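# Insert loose screws head-up into the cover's open holes

## Task

Place every loose screw, head pointing up, into an unfilled hole of the cover so that the nine screws all end up standing the same way, then release them.

## Robot and tools

Robot: two arms, left_arm and right_arm. Each has six joints, always listed as waist, shoulder, elbow, wrist pitch, wrist yaw, wrist roll, followed by a gripper. The shoulder is reversed: its sign in calls and in every result is the opposite of the arm's own convention. Stated ranges in the arm's own signs: waist -2.618 to 3.054, shoulder 0.000 to 3.142 (so -3.142 to 0.000 in your numbers), elbow 0.000 to 3.142, wrist pitch -1.571 to 1.571, wrist yaw -1.571 to 1.571, wrist roll -2.094 to 2.094 rad. The true end of each joint may sit up to 0.059 rad off these values.

Frame: results use the scene frame. Its origin is at table height, halfway between the two nominal arm bases. +z is up, +x reaches out over the table, and left_arm is on the +y side; image left and right do not follow the arm names. A BASES line, if shown, gives the calibrated base positions. end_effector_position (metres) is the point between the finger pads, about 1 cm short of the tips. end_effector_quat_wxyz gives orientation. Both can be off by a few centimetres. The fingers point along the gripper's +z axis and close along its y axis.

Row format, shared by execute_actions and move: one flat list of 14 numbers covering both arms, even when only one arm moves. Numbers 1-6 are left_arm joint displacements and number 7 is the left opening. Numbers 8-13 and 14 are the same for right_arm. Every number is scaled to [-1, 1]. A joint value is an offset, not a pose. It counts from the Joint targets shown in the latest result, which are normally your last commanded angles. It does not count from the previous row. On waist, shoulder and elbow, 1.0 equals 2.224 rad. On the three wrist joints, 1.0 equals 8.485 rad. Sending 0 for a joint re-commands its present target. The opening is absolute: +1 fully open, -1 closed. To leave a gripper unchanged, repeat its current command, because 0 means half open.

execute_actions(actions, cameras): actions is a list of actions. Each action is a table of up to 15 rows, and each row lasts one 1/30 s step. If the table has fewer than 15 rows, the last row repeats for the remaining steps. All rows in an action count from the targets held when that action begins, so repeating the same offset in a later action moves the joint further. An action is rejected for both arms if it would push a joint more than 0.059 rad outward past its range. An empty actions list simply returns the state and images. cameras selects images: null, left out or ["all"] gives all of them, [] gives none. Names: cam_head_left, cam_head_right, cam_high, cam_left_wrist, cam_right_wrist, each 672x504.

move(target, speed, blend, opening_speed, blocking, cameras): target is one 14-number row, or a list of up to 15 rows forming waypoints. Every row counts from the same starting Joint targets, not from the row before it. All joints travel together, so the gripper follows a curve and nothing is avoided along the way. speed is the fastest joint's top rate in rad/s, from 0.01 to 12.57, default 0.5. It can be one number or one per waypoint. blend (rad) rounds off intermediate waypoints. opening_speed sets how fast the gripper command changes, in units per second on the -1..1 scale, minimum 0.2. Use a low value when closing on something fragile. blocking=false returns after about 0.5 s while the move keeps running. The result includes a "move:" line reporting done, off_target, moving, held or fault, and limits=held if steps were withheld. done does not tell you whether anything was touched.

wait(seconds 0 to 10) lets time run while the last commands are held. stop brakes a running move, and it needs some room to do so. zoom_image(camera, region [x0,y0,x1,y1] in pixels, at most 504x504) enlarges part of that camera's latest image. finished_scene(scene: the current scene's number) ends the scene permanently, so call it only once every screw is seated and released.

Result lines: Joint positions and Joint velocities list each arm's six joints (rad, rad/s) followed by the finger gap (m; 0.094 m is fully open). "within noise" means effectively still. Joint targets is the base for your next offsets. grip_measured uses the opening scale and reads up to about 2.7 mm wide when empty. It follows your command until the fingers reach their force limit, so it does not show the moment of contact. Against a part it may read a little narrower or wider than the part. "joint sent to its limit" means a joint was clipped at its end. "joint command not followed" means the clearance check changed some targets. Joint torques are noisy, have offsets, and include the arm's weight. Joints 1-3 wrap at ±28 N m.

Motion limits: each joint's target is kept within 0.339 rad (big joints) or 2.2 rad (wrists) of its measured angle. Targets that would put the gripper more than 200 mm from where it is get scaled back, so large offsets take several actions. Very small turns may not start at all.

Avoid: knocking screws or the cover off the table, dropping screws, letting go of a part while it is still moving, fast impacts, hard presses, and any contact between the two arms, including one gripper closing on the other's fingers. An arm that is pressing keeps pressing until you command its targets back past its measured positions. Holding loads, keeping an arm stretched out, or pushing toward an unreachable pose heats the motors. A MOTOR HOT line appears at 75 °C, and at 90 °C the arm folds up and stays idle. Loose objects may occasionally be nudged by outside disturbances. Camera calibrations are listed per camera. Wrist camera poses come from joint readings and can lag while the arm moves.

Each tool is called after "Call:" as a command line: name --argument value for each argument, lists and objects as JSON in quotes; but a table of rows of numbers goes row by row, as --pt "numbers of a row", without its own name.

## Session

Call:
execute_actions --actions '[]'

Scene clock: 0.00 s.
left_arm: end_effector_position=(+0.3676, +0.3699, +0.1141) grip_measured=+1.000 end_effector_quat_wxyz=(+0.610, -0.037, +0.790, +0.050) | right_arm: end_effector_position=(+0.4165, -0.2495, +0.1058) grip_measured=+1.000 end_effector_quat_wxyz=(+0.590, +0.028, +0.807, -0.004)
Joint positions: left_arm=[-0.013 -1.515 0.322 0.937 -0.165 -0.008 0.094] | right_arm=[-0.06 -1.497 0.339 0.848 -0.01 0.024 0.094]
Joint velocities: within noise
Joint torques (N m): no reading
Heat: left arm: 33 °C; right arm: 33 °C.
Joint targets: left_arm=[-0.013 -1.511 0.325 0.929 -0.165 -0.009] | right_arm=[-0.060 -1.492 0.345 0.845 -0.010 0.023]
Tool commands: left_gripper/opening=+1.0 right_gripper/opening=+1.0

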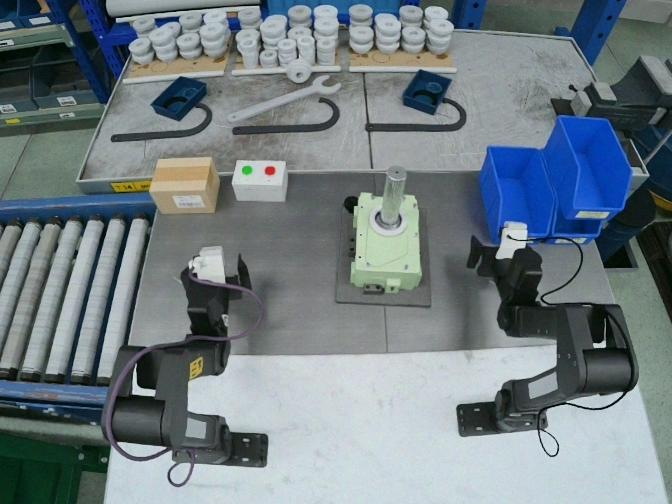

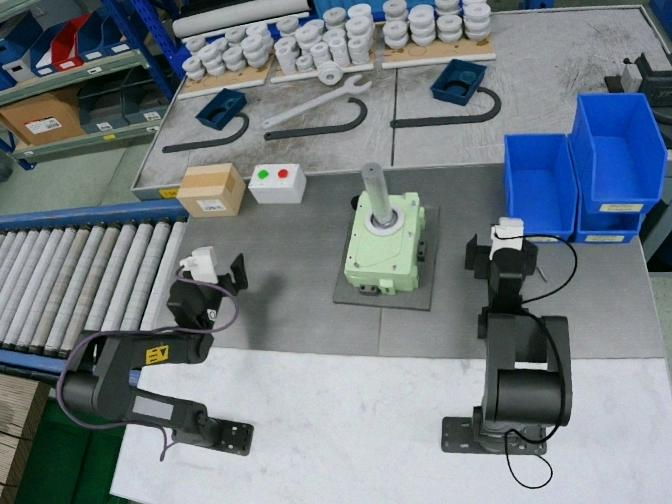

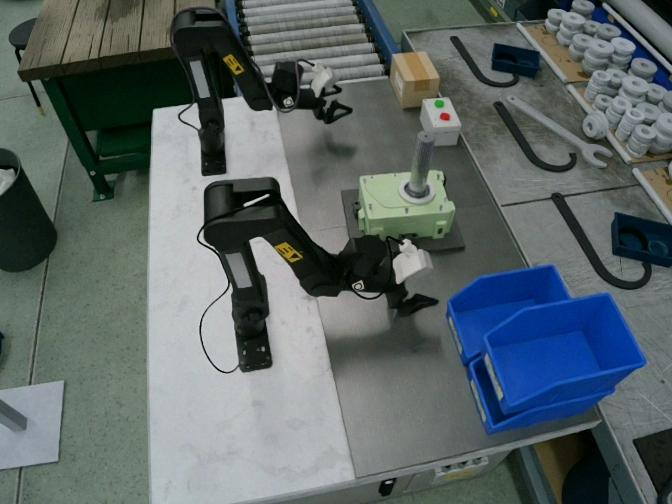

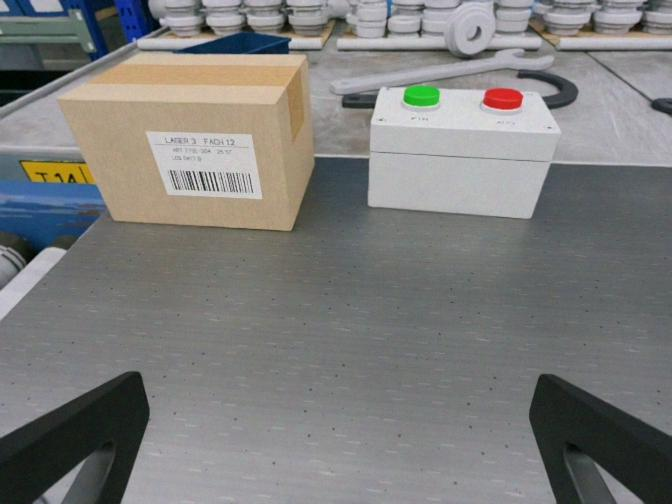

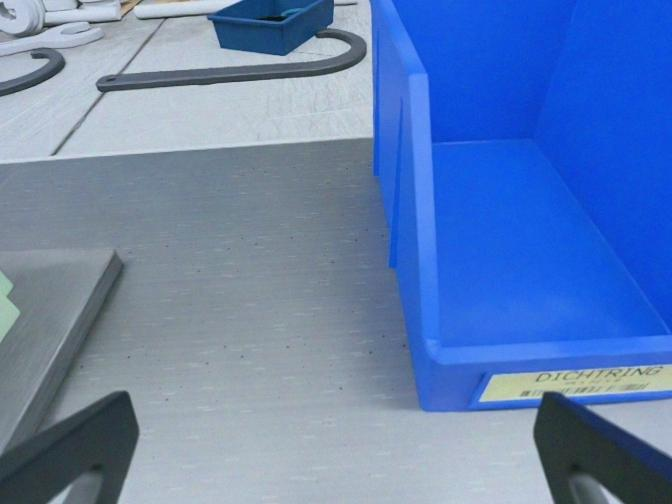

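Call:
zoom_image --camera "cam_head_left" --region '[330, 160, 440, 310]'

Call:
zoom_image --camera "cam_head_right" --region '[330, 160, 440, 310]'

Call:
zoom_image --camera "cam_head_right" --region '[430, 210, 600, 330]'

Call:
zoom_image --camera "cam_head_left" --region '[130, 220, 340, 360]'

Call:
zoom_image --camera "cam_high" --region '[330, 120, 480, 260]'

Scaled by 3.360 from the camera's 672x504 image, which has a finer 960x720 frame.

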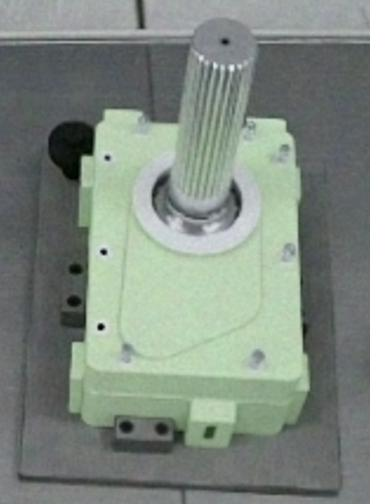

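Scaled by 3.360 from the camera's 672x504 image, which has a finer 960x720 frame.

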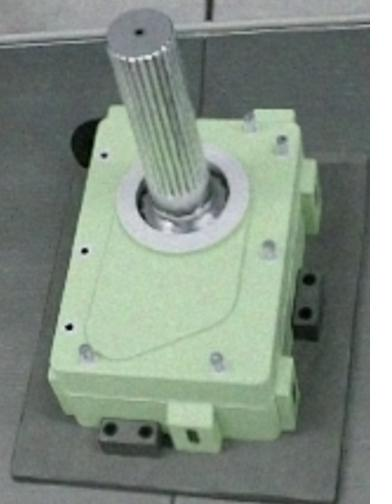

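Scaled by 2.965 from the camera's 672x504 image, which has a finer 960x720 frame.

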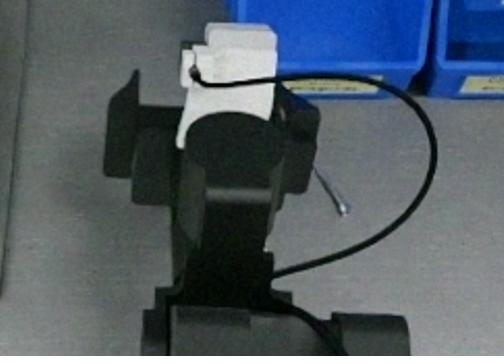

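Scaled by 2.400 from the camera's 672x504 image, which has a finer 960x720 frame.

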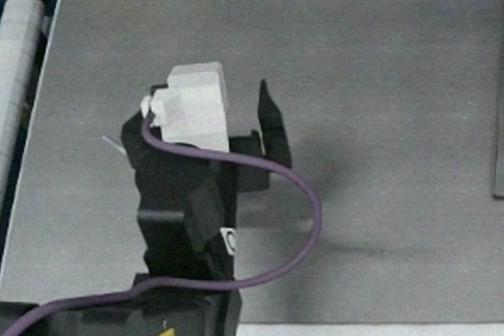

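Scaled by 3.360 from the camera's 672x504 image, which has a finer 960x720 frame.

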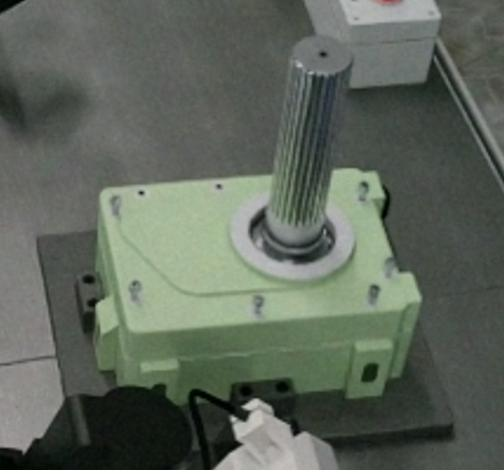

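Call:
move --target '[0,0.230,0.124,-0.151,0,0,1,0,0.221,0.115,-0.141,0,0,1]' --speed 1.0

Scene clock: 42.73 s.
left_arm: end_effector_position=(+0.2819, +0.3735, +0.1208) grip_measured=+1.000 end_effector_quat_wxyz=(+0.388, -0.017, +0.919, +0.066) | right_arm: end_effector_position=(+0.3287, -0.2449, +0.1139) grip_measured=+1.000 end_effector_quat_wxyz=(+0.381, +0.033, +0.924, -0.001)
Joint positions: left_arm=[-0.013 -1.014 0.575 -0.335 -0.165 -0.008 0.094] | right_arm=[-0.06 -1.016 0.565 -0.339 -0.01 0.024 0.094]
Joint torques (N m): left_arm=[-0.03 3.69 8.69 1.5 -0.07 0] | right_arm=[0.02 3.77 9.29 1.44 -0.01 0]
Heat: left arm: 36 °C; right arm: 36 °C.
Joint targets: left_arm=[-0.013 -1.000 0.601 -0.352 -0.165 -0.009] | right_arm=[-0.060 -1.000 0.600 -0.352 -0.010 0.023]
move: done
camera_calibration:
cam_left_wrist: T_world_to_cam=[[0.106219, -0.989316, -0.0998573, 0.35213], [-0.928244, -0.0626527, -0.366658, 0.368368], [0.356484, 0.131638, -0.924981, 0.0503494], [0, 0, 0, 1]] pos_world=[0.286584, 0.364819, 0.2168]
cam_right_wrist: T_world_to_cam=[[-0.0599023, -0.997685, -0.0321973, -0.221463], [-0.937544, 0.0673056, -0.341293, 0.404997], [0.34267, 0.00974214, -0.939405, 0.085236], [0, 0, 0, 1]] pos_world=[0.337229, -0.249039, 0.211163]

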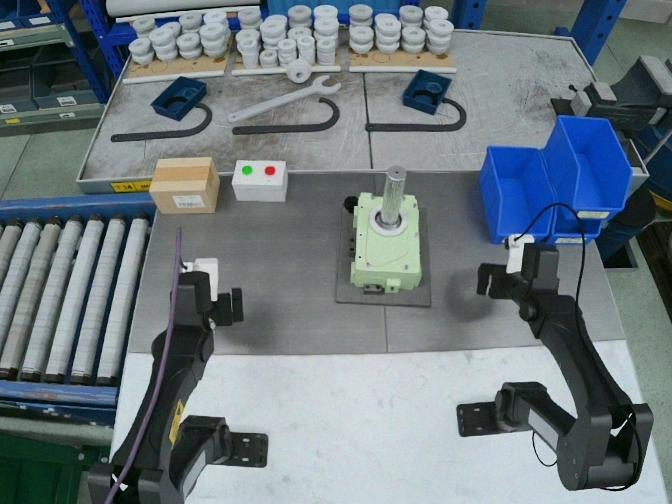

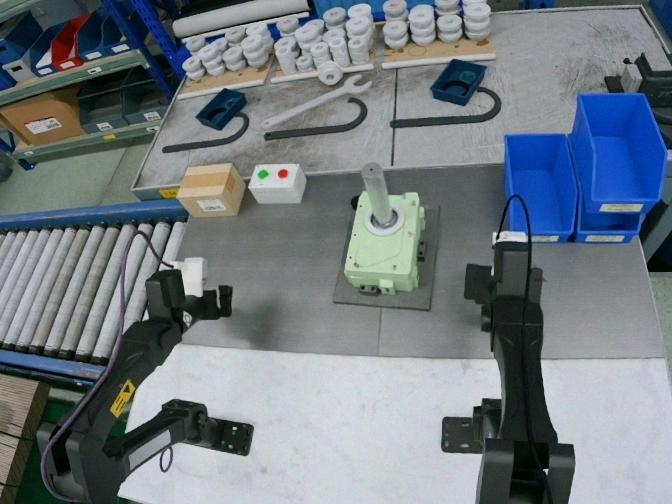

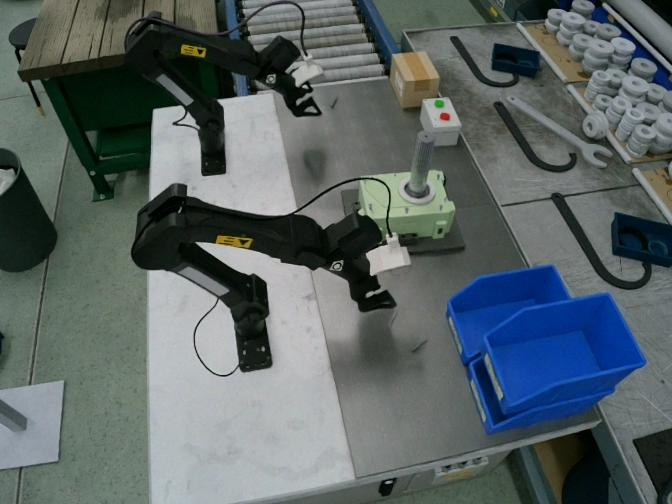

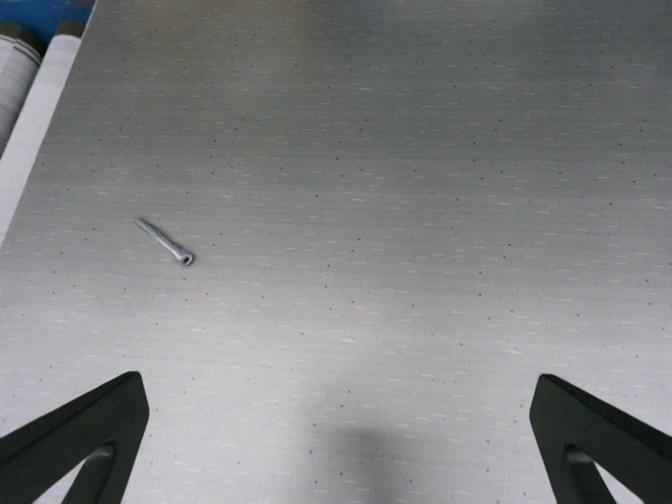

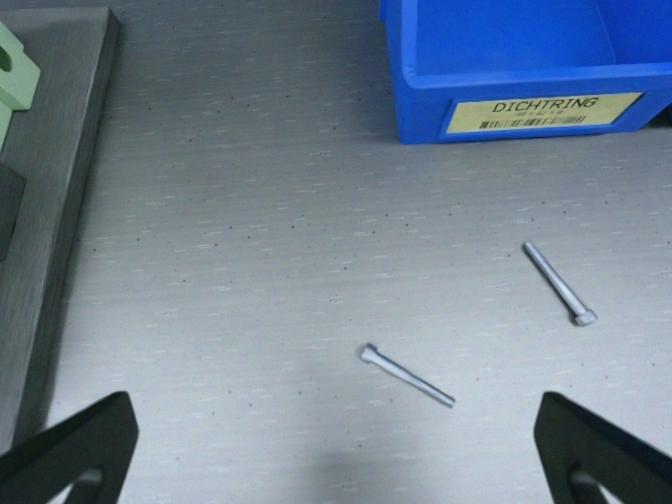

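Call:
move --target '[0.1763,-0.5216,0.6097,-0.1197,0.0194,-0.0744,1,-0.0477,-0.3476,0.3665,-0.1015,0,-0.1354,1]' --speed 1.0

Scene clock: 212.73 s.
left_arm: end_effector_position=(+0.3677, +0.5018, +0.1022) grip_measured=+1.000 end_effector_quat_wxyz=(+0.007, -0.472, +0.881, +0.001) | right_arm: end_effector_position=(+0.3412, -0.2775, +0.0965) grip_measured=+1.000 end_effector_quat_wxyz=(+0.003, -0.465, +0.885, +0.003)
Joint positions: left_arm=[0.382 -2.136 1.932 -1.352 -0.004 -0.63 0.094] | right_arm=[-0.16 -1.755 1.382 -1.198 -0.009 -1.119 0.094]
Joint torques (N m): left_arm=[-0.44 10.03 7.68 0.38 0.03 -0.1] | right_arm=[-0.47 6.65 8.12 -0.09 -0.02 -0.07]
Heat: left arm: 37 °C; right arm: 36 °C.
Joint targets: left_arm=[0.379 -2.160 1.957 -1.368 -0.001 -0.640] | right_arm=[-0.166 -1.774 1.416 -1.213 -0.010 -1.126]
move: done
camera_calibration:
cam_left_wrist: T_world_to_cam=[[0.845131, -0.534532, -0.0053366, -0.0413957], [-0.487246, -0.774399, 0.403606, 0.565526], [-0.219873, -0.3385, -0.914917, 0.432476], [0, 0, 0, 1]] pos_world=[0.405625, 0.562209, 0.167209]
cam_right_wrist: T_world_to_cam=[[0.820812, -0.571088, -0.01125, -0.437916], [-0.516548, -0.750541, 0.412149, -0.0302896], [-0.243817, -0.332486, -0.911047, 0.167293], [0, 0, 0, 1]] pos_world=[0.384589, -0.2172, 0.159969]

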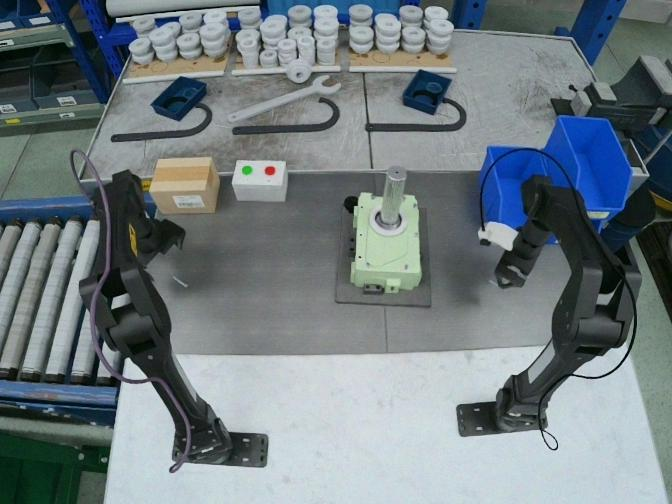

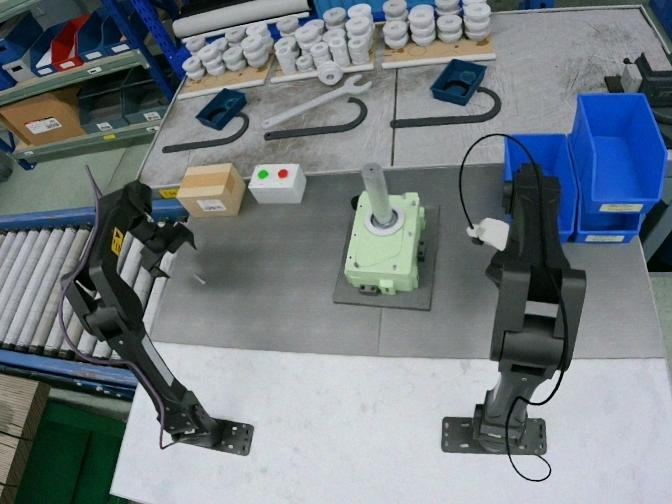

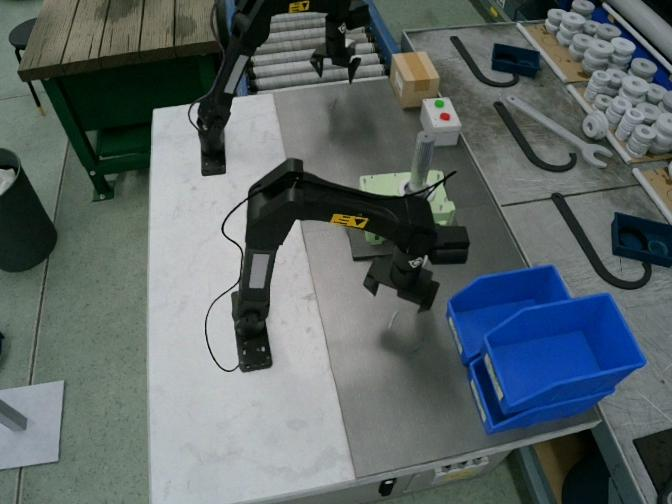

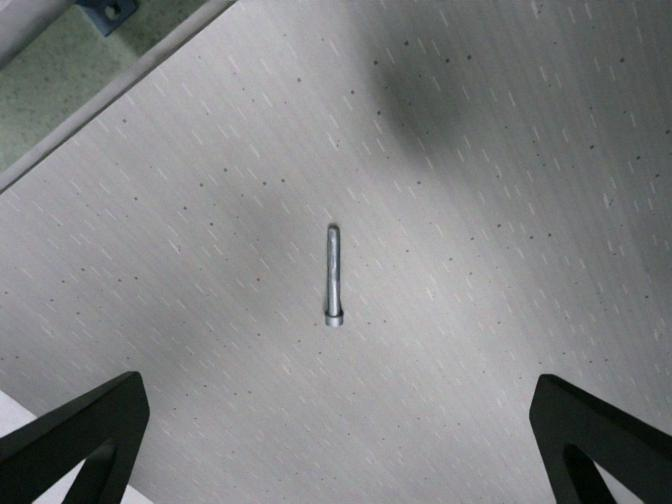

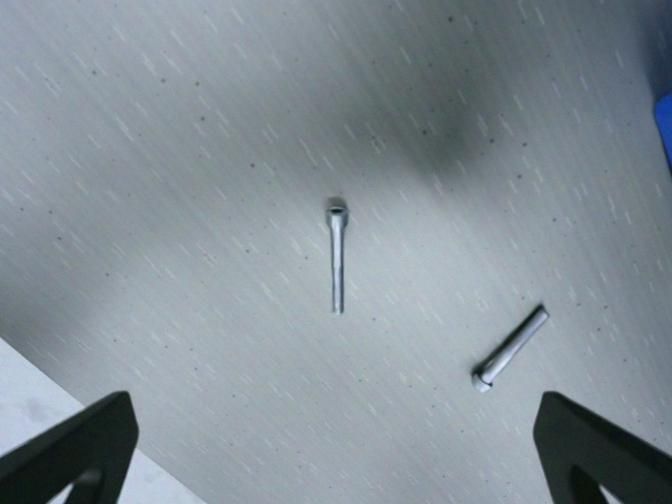

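Call:
move --target '[-0.0027,0.0049,-0.088,0.0218,0,0,1,0.0079,-0.01875,-0.0531,0.0189,0,0,1]' --speed 0.7 --cameras '["cam_left_wrist","cam_right_wrist","cam_head_left"]'

Scene clock: 261.53 s.
left_arm: end_effector_position=(+0.3651, +0.4995, +0.0621) grip_measured=+1.000 end_effector_quat_wxyz=(+0.004, -0.471, +0.882, +0.001) | right_arm: end_effector_position=(+0.3530, -0.2776, +0.0661) grip_measured=+1.000 end_effector_quat_wxyz=(+0.012, -0.468, +0.884, -0.003)
Joint positions: left_arm=[0.379 -2.136 1.773 -1.199 -0.004 -0.63 0.094] | right_arm=[-0.155 -1.799 1.314 -1.063 -0.009 -1.12 0.094]
Joint torques (N m): left_arm=[-0.53 11.1 4.63 0.68 0.01 -0.11] | right_arm=[0.51 7.27 4.53 0.27 -0.02 -0.07]
Heat: left arm: 35 °C; right arm: 33 °C.
Joint targets: left_arm=[0.373 -2.149 1.761 -1.183 -0.001 -0.640] | right_arm=[-0.148 -1.815 1.297 -1.052 -0.010 -1.126]
move: done
camera_calibration:
cam_left_wrist: T_world_to_cam=[[0.843873, -0.536473, -0.00868457, -0.0391024], [-0.486771, -0.7723, 0.408176, 0.577006], [-0.225682, -0.340221, -0.912862, 0.397284], [0, 0, 0, 1]] pos_world=[0.403527, 0.559809, 0.126806]
cam_right_wrist: T_world_to_cam=[[0.824115, -0.566358, 0.0085795, -0.449187], [-0.521124, -0.752185, 0.403296, -0.0100283], [-0.221957, -0.336833, -0.915029, 0.133777], [0, 0, 0, 1]] pos_world=[0.394648, -0.216883, 0.130308]
Images, in order (width x height): cam_head_left 672x504, cam_left_wrist 672x504, cam_right_wrist 672x504.

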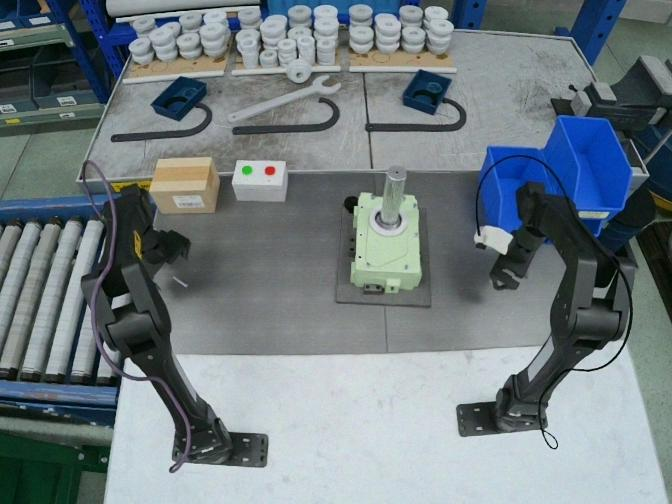

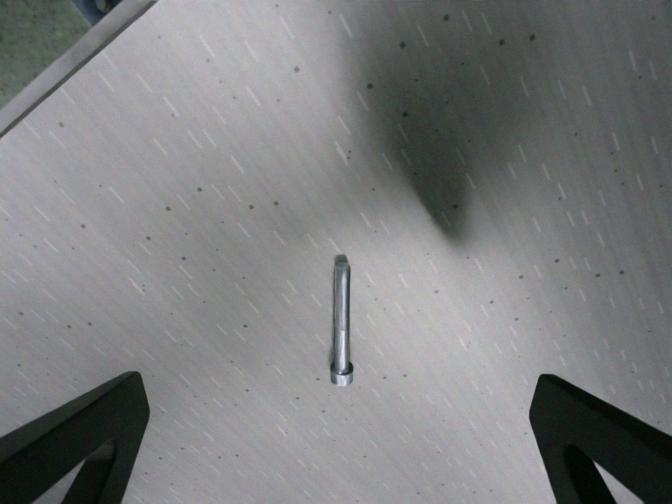

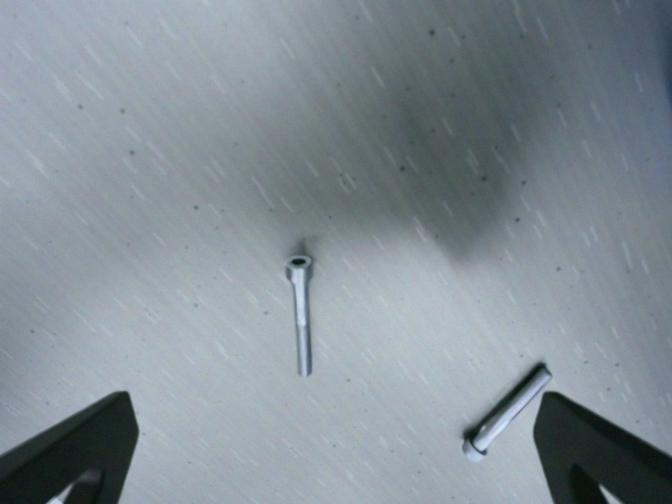

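Call:
move --target '[0,-0.0100,-0.0423,0.0137,0,0,1,0.0043,0.0047,-0.0455,0.0106,0,0,1]' --speed 0.4 --cameras '["cam_left_wrist","cam_right_wrist","cam_head_left","cam_high"]'

Call:
zoom_image --camera "cam_head_left" --region '[130, 210, 230, 310]'

Scene clock: 299.63 s.
left_arm: end_effector_position=(+0.3665, +0.4999, +0.0365) grip_measured=+1.000 end_effector_quat_wxyz=(+0.013, -0.471, +0.882, +0.000) | right_arm: end_effector_position=(+0.3438, -0.2734, +0.0421) grip_measured=+1.000 end_effector_quat_wxyz=(+0.008, -0.472, +0.882, +0.000)
Joint positions: left_arm=[0.379 -2.143 1.681 -1.083 -0.003 -0.63 0.094] | right_arm=[-0.146 -1.799 1.214 -0.973 -0.008 -1.12 0.094]
Joint torques (N m): left_arm=[-0.43 9.66 4.27 0.7 0.02 -0.09] | right_arm=[0.54 7.91 4.23 0.24 -0.02 -0.06]
Heat: left arm: 34 °C; right arm: 34 °C.
Joint targets: left_arm=[0.373 -2.172 1.667 -1.067 -0.001 -0.640] | right_arm=[-0.139 -1.805 1.196 -0.963 -0.010 -1.126]
move: done
camera_calibration:
cam_left_wrist: T_world_to_cam=[[0.843916, -0.536473, 0.00184385, -0.0406942], [-0.493179, -0.774449, 0.396237, 0.59237], [-0.211142, -0.3353, -0.918147, 0.366777], [0, 0, 0, 1]] pos_world=[0.403929, 0.559909, 0.102111]
cam_right_wrist: T_world_to_cam=[[0.82951, -0.558492, 0.000236021, -0.438395], [-0.510116, -0.757487, 0.407424, -0.0072949], [-0.227364, -0.338083, -0.913239, 0.112693], [0, 0, 0, 1]] pos_world=[0.385554, -0.212266, 0.105991]
Images, in order (width x height): cam_head_left 672x504, cam_high 672x504, cam_left_wrist 672x504, cam_right_wrist 672x504.

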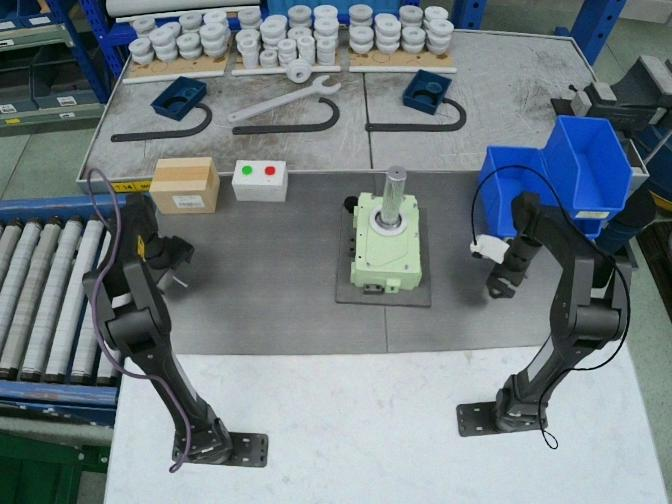

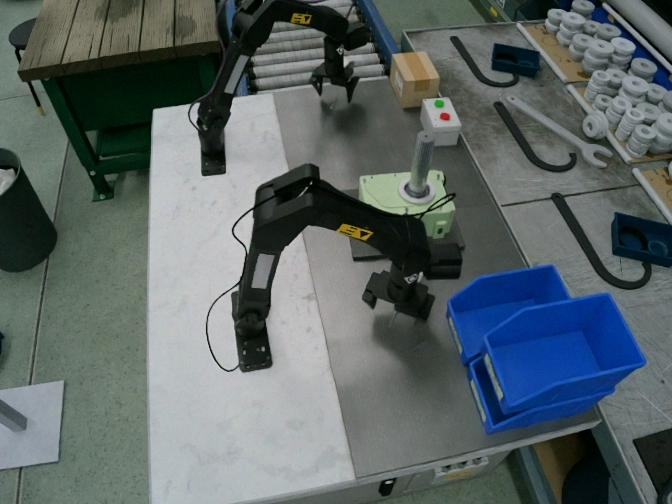

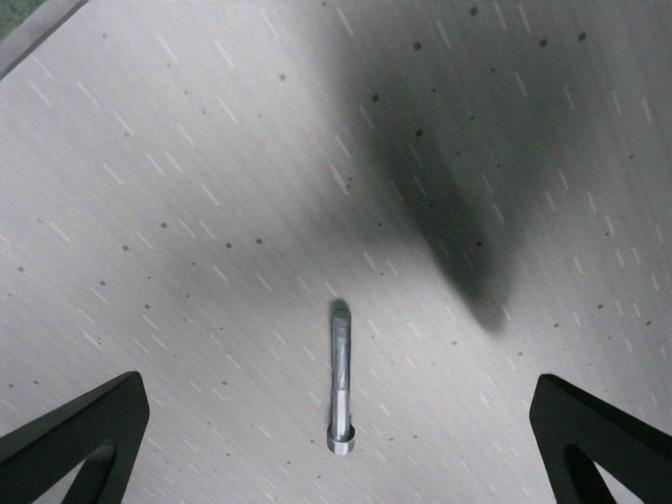

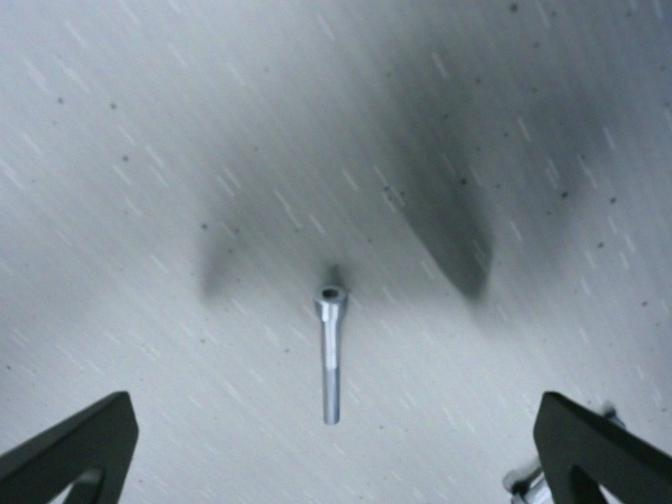

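Scaled by 5.040 from the camera's 672x504 image, which has a finer 960x720 frame.

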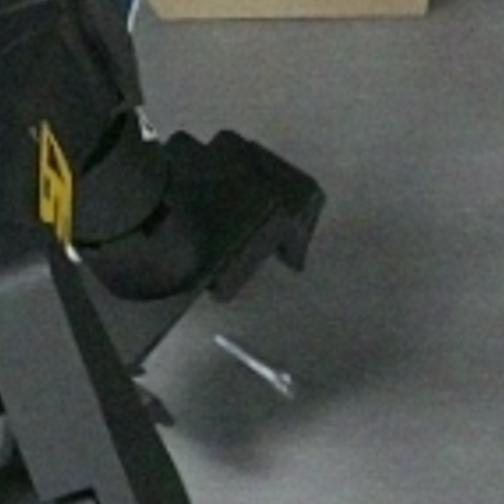

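Call:
move --target '[0,-0.0020,-0.0086,0.0028,0,0,0.2,0,-0.0122,-0.0194,0.0084,0,0,-0.2]' --speed 0.3 --cameras '["cam_left_wrist","cam_right_wrist","cam_high"]'

Call:
zoom_image --camera "cam_high" --region '[350, 250, 480, 370]'

Call:
zoom_image --camera "cam_high" --region '[290, 40, 390, 140]'

Scene clock: 339.63 s.
left_arm: end_effector_position=(+0.3670, +0.5001, +0.0322) grip_measured=+0.203 end_effector_quat_wxyz=(+0.016, -0.471, +0.882, -0.001) | right_arm: end_effector_position=(+0.3460, -0.2737, +0.0285) grip_measured=-0.198 end_effector_quat_wxyz=(+0.014, -0.472, +0.882, -0.005)
Joint positions: left_arm=[0.379 -2.143 1.663 -1.059 -0.003 -0.631 0.057] | right_arm=[-0.146 -1.811 1.172 -0.902 -0.008 -1.12 0.038]
Joint torques (N m): left_arm=[-0.46 9.35 4.26 0.7 0 -0.11] | right_arm=[0.55 6.74 4.11 0.24 -0.02 -0.06]
Heat: left arm: 35 °C; right arm: 35 °C.
Joint targets: left_arm=[0.373 -2.176 1.648 -1.043 -0.001 -0.640] | right_arm=[-0.139 -1.832 1.153 -0.891 -0.010 -1.126]
move: done
camera_calibration:
cam_left_wrist: T_world_to_cam=[[0.844085, -0.536181, 0.00554846, -0.0412279], [-0.495168, -0.775466, 0.391741, 0.595845], [-0.205742, -0.33341, -0.920059, 0.360088], [0, 0, 0, 1]] pos_world=[0.403929, 0.560009, 0.0981136]
cam_right_wrist: T_world_to_cam=[[0.829415, -0.558432, 0.0149966, -0.440715], [-0.516648, -0.756592, 0.400803, 0.00172043], [-0.212475, -0.34018, -0.916042, 0.0950835], [0, 0, 0, 1]] pos_world=[0.386628, -0.212462, 0.0930201]
Images, in order (width x height): cam_high 672x504, cam_left_wrist 672x504, cam_right_wrist 672x504.

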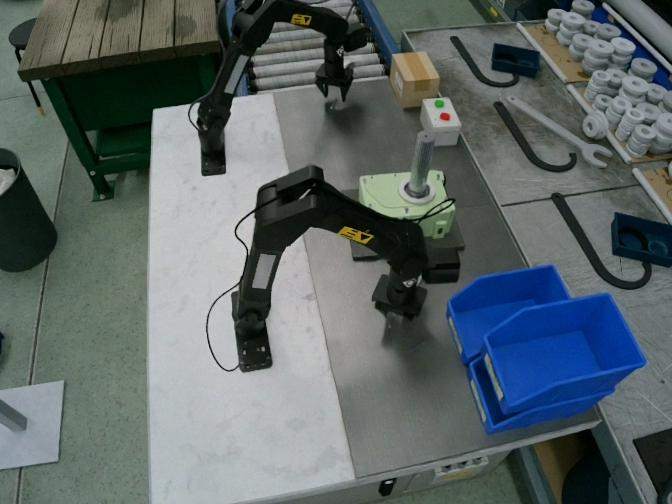

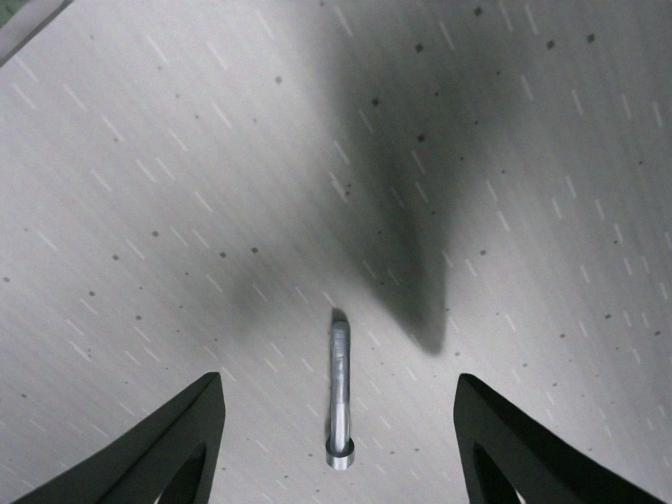

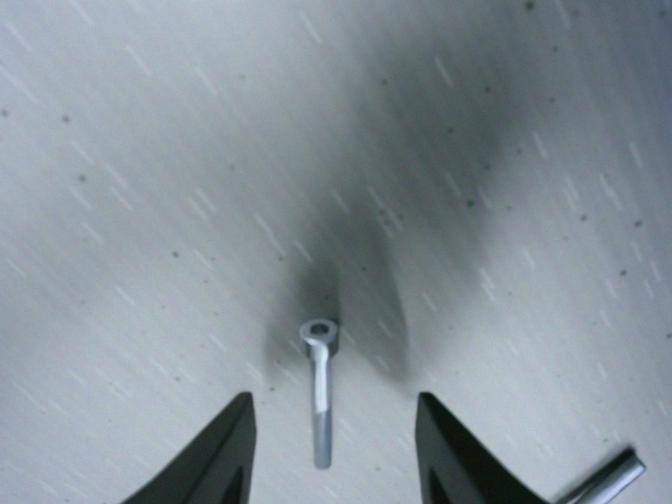

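Scaled by 3.877 from the camera's 672x504 image, which has a finer 960x720 frame.

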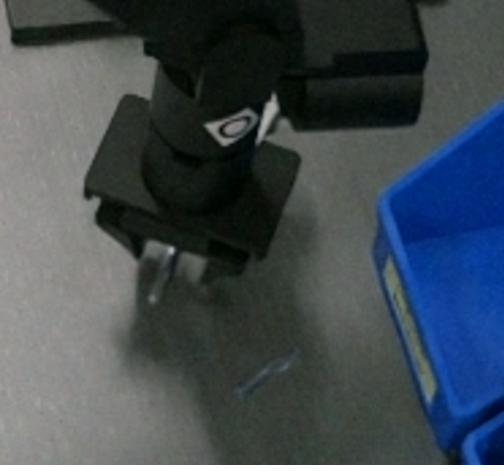

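Scaled by 5.040 from the camera's 672x504 image, which has a finer 960x720 frame.

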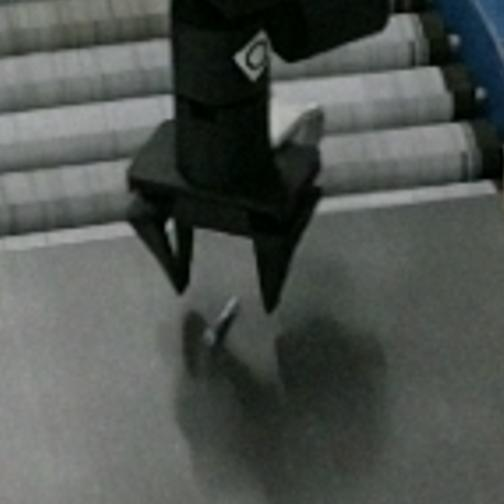

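Call:
move --target '[0,-0.0034,-0.0145,0.0047,0,0,0.0,0.002,-0.0071,-0.0113,0.0049,0,0,-0.3]' --speed 0.2 --cameras '["cam_left_wrist","cam_right_wrist","cam_high"]'

Call:
zoom_image --camera "cam_high" --region '[350, 250, 450, 350]'

Call:
zoom_image --camera "cam_high" --region '[290, 40, 390, 140]'

Scene clock: 352.23 s.
left_arm: end_effector_position=(+0.3652, +0.4994, +0.0212) grip_measured=+0.003 end_effector_quat_wxyz=(+0.013, -0.472, +0.882, +0.000) | right_arm: end_effector_position=(+0.3463, -0.2725, +0.0211) grip_measured=-0.298 end_effector_quat_wxyz=(+0.015, -0.474, +0.880, -0.006)
Joint positions: left_arm=[0.379 -2.152 1.632 -1.025 -0.003 -0.631 0.047] | right_arm=[-0.141 -1.822 1.153 -0.871 -0.008 -1.121 0.033]
Joint torques (N m): left_arm=[-0.39 9.46 3.97 0.73 0.02 -0.07] | right_arm=[0.57 6.35 3.62 0.41 -0.04 -0.05]
Heat: left arm: 35 °C; right arm: 34 °C.
Joint targets: left_arm=[0.373 -2.183 1.616 -1.003 -0.001 -0.640] | right_arm=[-0.134 -1.848 1.128 -0.850 -0.010 -1.126]
move: done
camera_calibration:
cam_left_wrist: T_world_to_cam=[[0.844321, -0.535831, 0.00254979, -0.0403356], [-0.492906, -0.7748, 0.39589, 0.597471], [-0.210155, -0.335515, -0.918294, 0.352002], [0, 0, 0, 1]] pos_world=[0.402528, 0.559409, 0.0868113]
cam_right_wrist: T_world_to_cam=[[0.831902, -0.554672, 0.0166653, -0.439982], [-0.513777, -0.758524, 0.400842, 0.00429273], [-0.209695, -0.342024, -0.915995, 0.0872384], [0, 0, 0, 1]] pos_world=[0.386521, -0.210952, 0.0855217]
Images, in order (width x height): cam_high 672x504, cam_left_wrist 672x504, cam_right_wrist 672x504.

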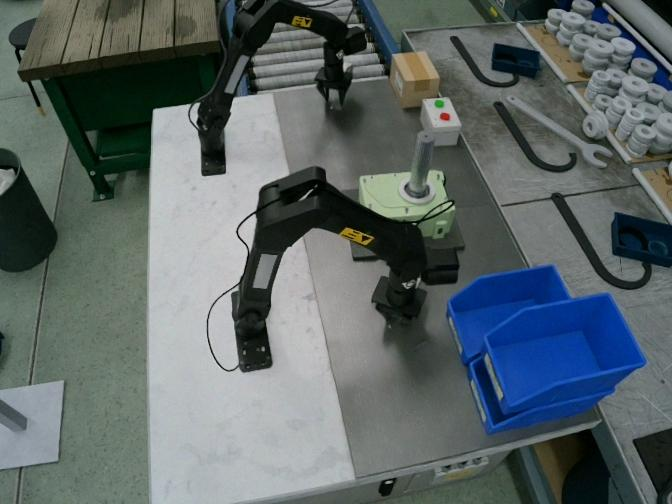

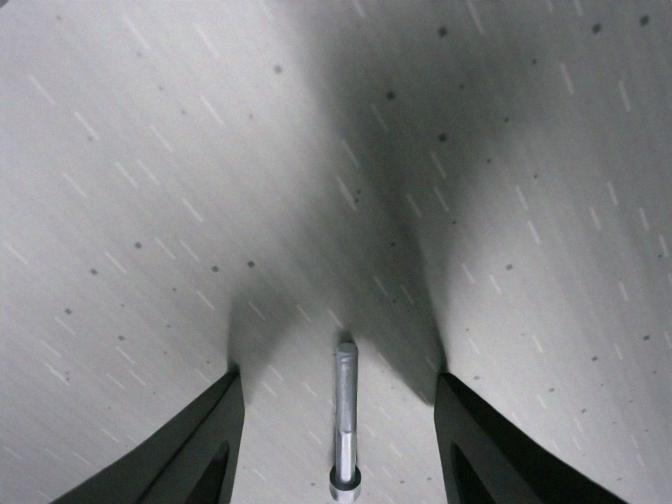

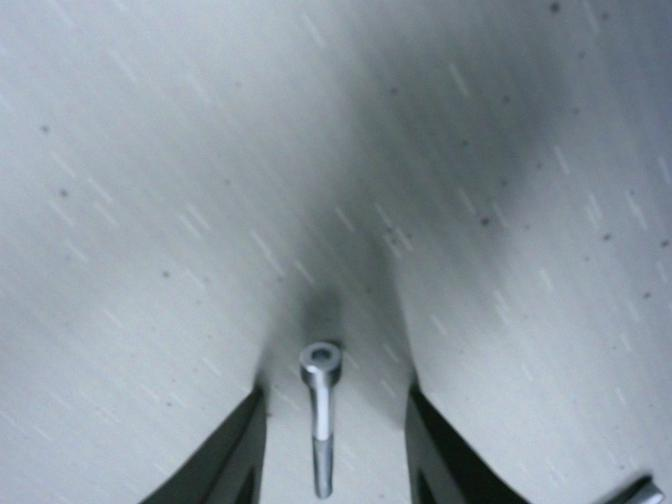

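Scaled by 5.040 from the camera's 672x504 image, which has a finer 960x720 frame.

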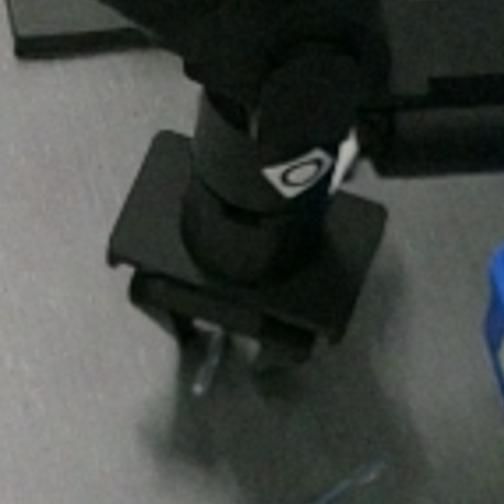

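Scaled by 5.040 from the camera's 672x504 image, which has a finer 960x720 frame.

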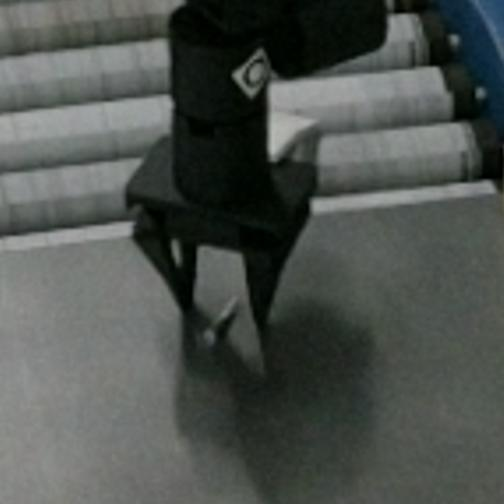

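Call:
move --target '[0,0,0,0,0,0,-1,0,0,0,0,0,0,-1]' --opening_speed 1.0 --cameras '["cam_left_wrist","cam_right_wrist"]'

Scene clock: 365.00 s.
left_arm: end_effector_position=(+0.3666, +0.4999, +0.0212) grip_measured=-0.946 end_effector_quat_wxyz=(+0.016, -0.471, +0.882, -0.001) | right_arm: end_effector_position=(+0.3487, -0.2730, +0.0212) grip_measured=-0.934 end_effector_quat_wxyz=(+0.018, -0.474, +0.880, -0.009)
Joint positions: left_arm=[0.379 -2.152 1.632 -1.019 -0.003 -0.631 0.003] | right_arm=[-0.141 -1.822 1.153 -0.861 -0.006 -1.121 0.003]
Joint torques (N m): left_arm=[-0.5 9.55 4.03 0.71 0.01 -0.08] | right_arm=[0.55 6.37 3.64 0.32 -0.05 -0.05]
Heat: left arm: 34 °C; right arm: 34 °C.
Joint targets: left_arm=[0.373 -2.183 1.616 -1.003 -0.001 -0.640] | right_arm=[-0.134 -1.848 1.128 -0.850 -0.010 -1.126]
move: done
camera_calibration:
cam_left_wrist: T_world_to_cam=[[0.844274, -0.535878, 0.0060291, -0.0412241], [-0.495053, -0.775546, 0.391728, 0.599801], [-0.205243, -0.333711, -0.920061, 0.349785], [0, 0, 0, 1]] pos_world=[0.403528, 0.559809, 0.0871133]
cam_right_wrist: T_world_to_cam=[[0.831879, -0.554345, 0.026075, -0.44242], [-0.517395, -0.757724, 0.397689, 0.00662713], [-0.200699, -0.34432, -0.91715, 0.0838871], [0, 0, 0, 1]] pos_world=[0.388305, -0.211347, 0.0858376]
Images, in order (width x height): cam_left_wrist 672x504, cam_right_wrist 672x504.

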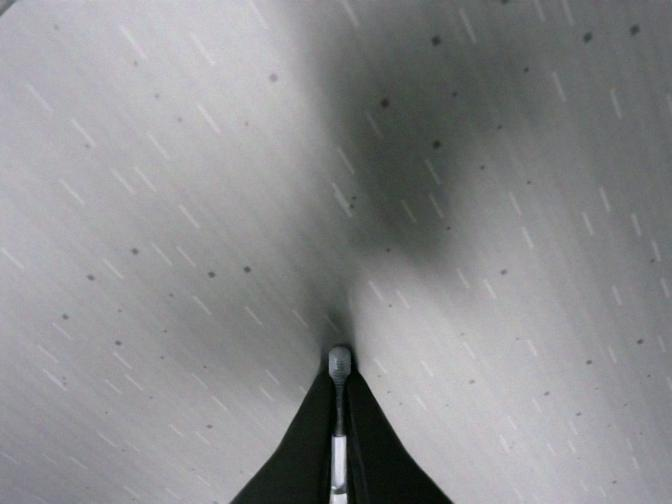

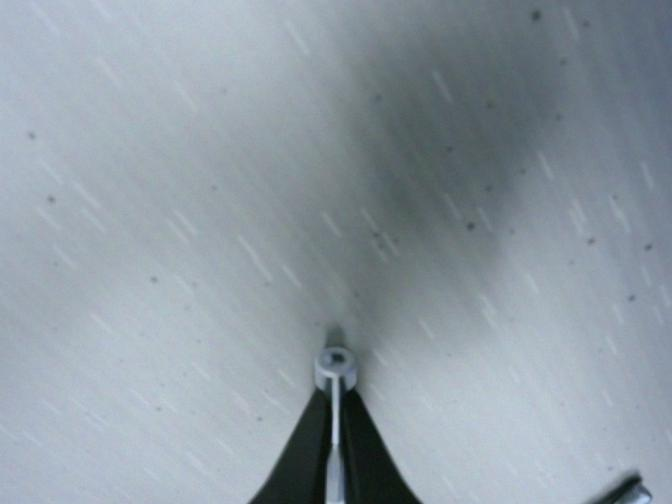

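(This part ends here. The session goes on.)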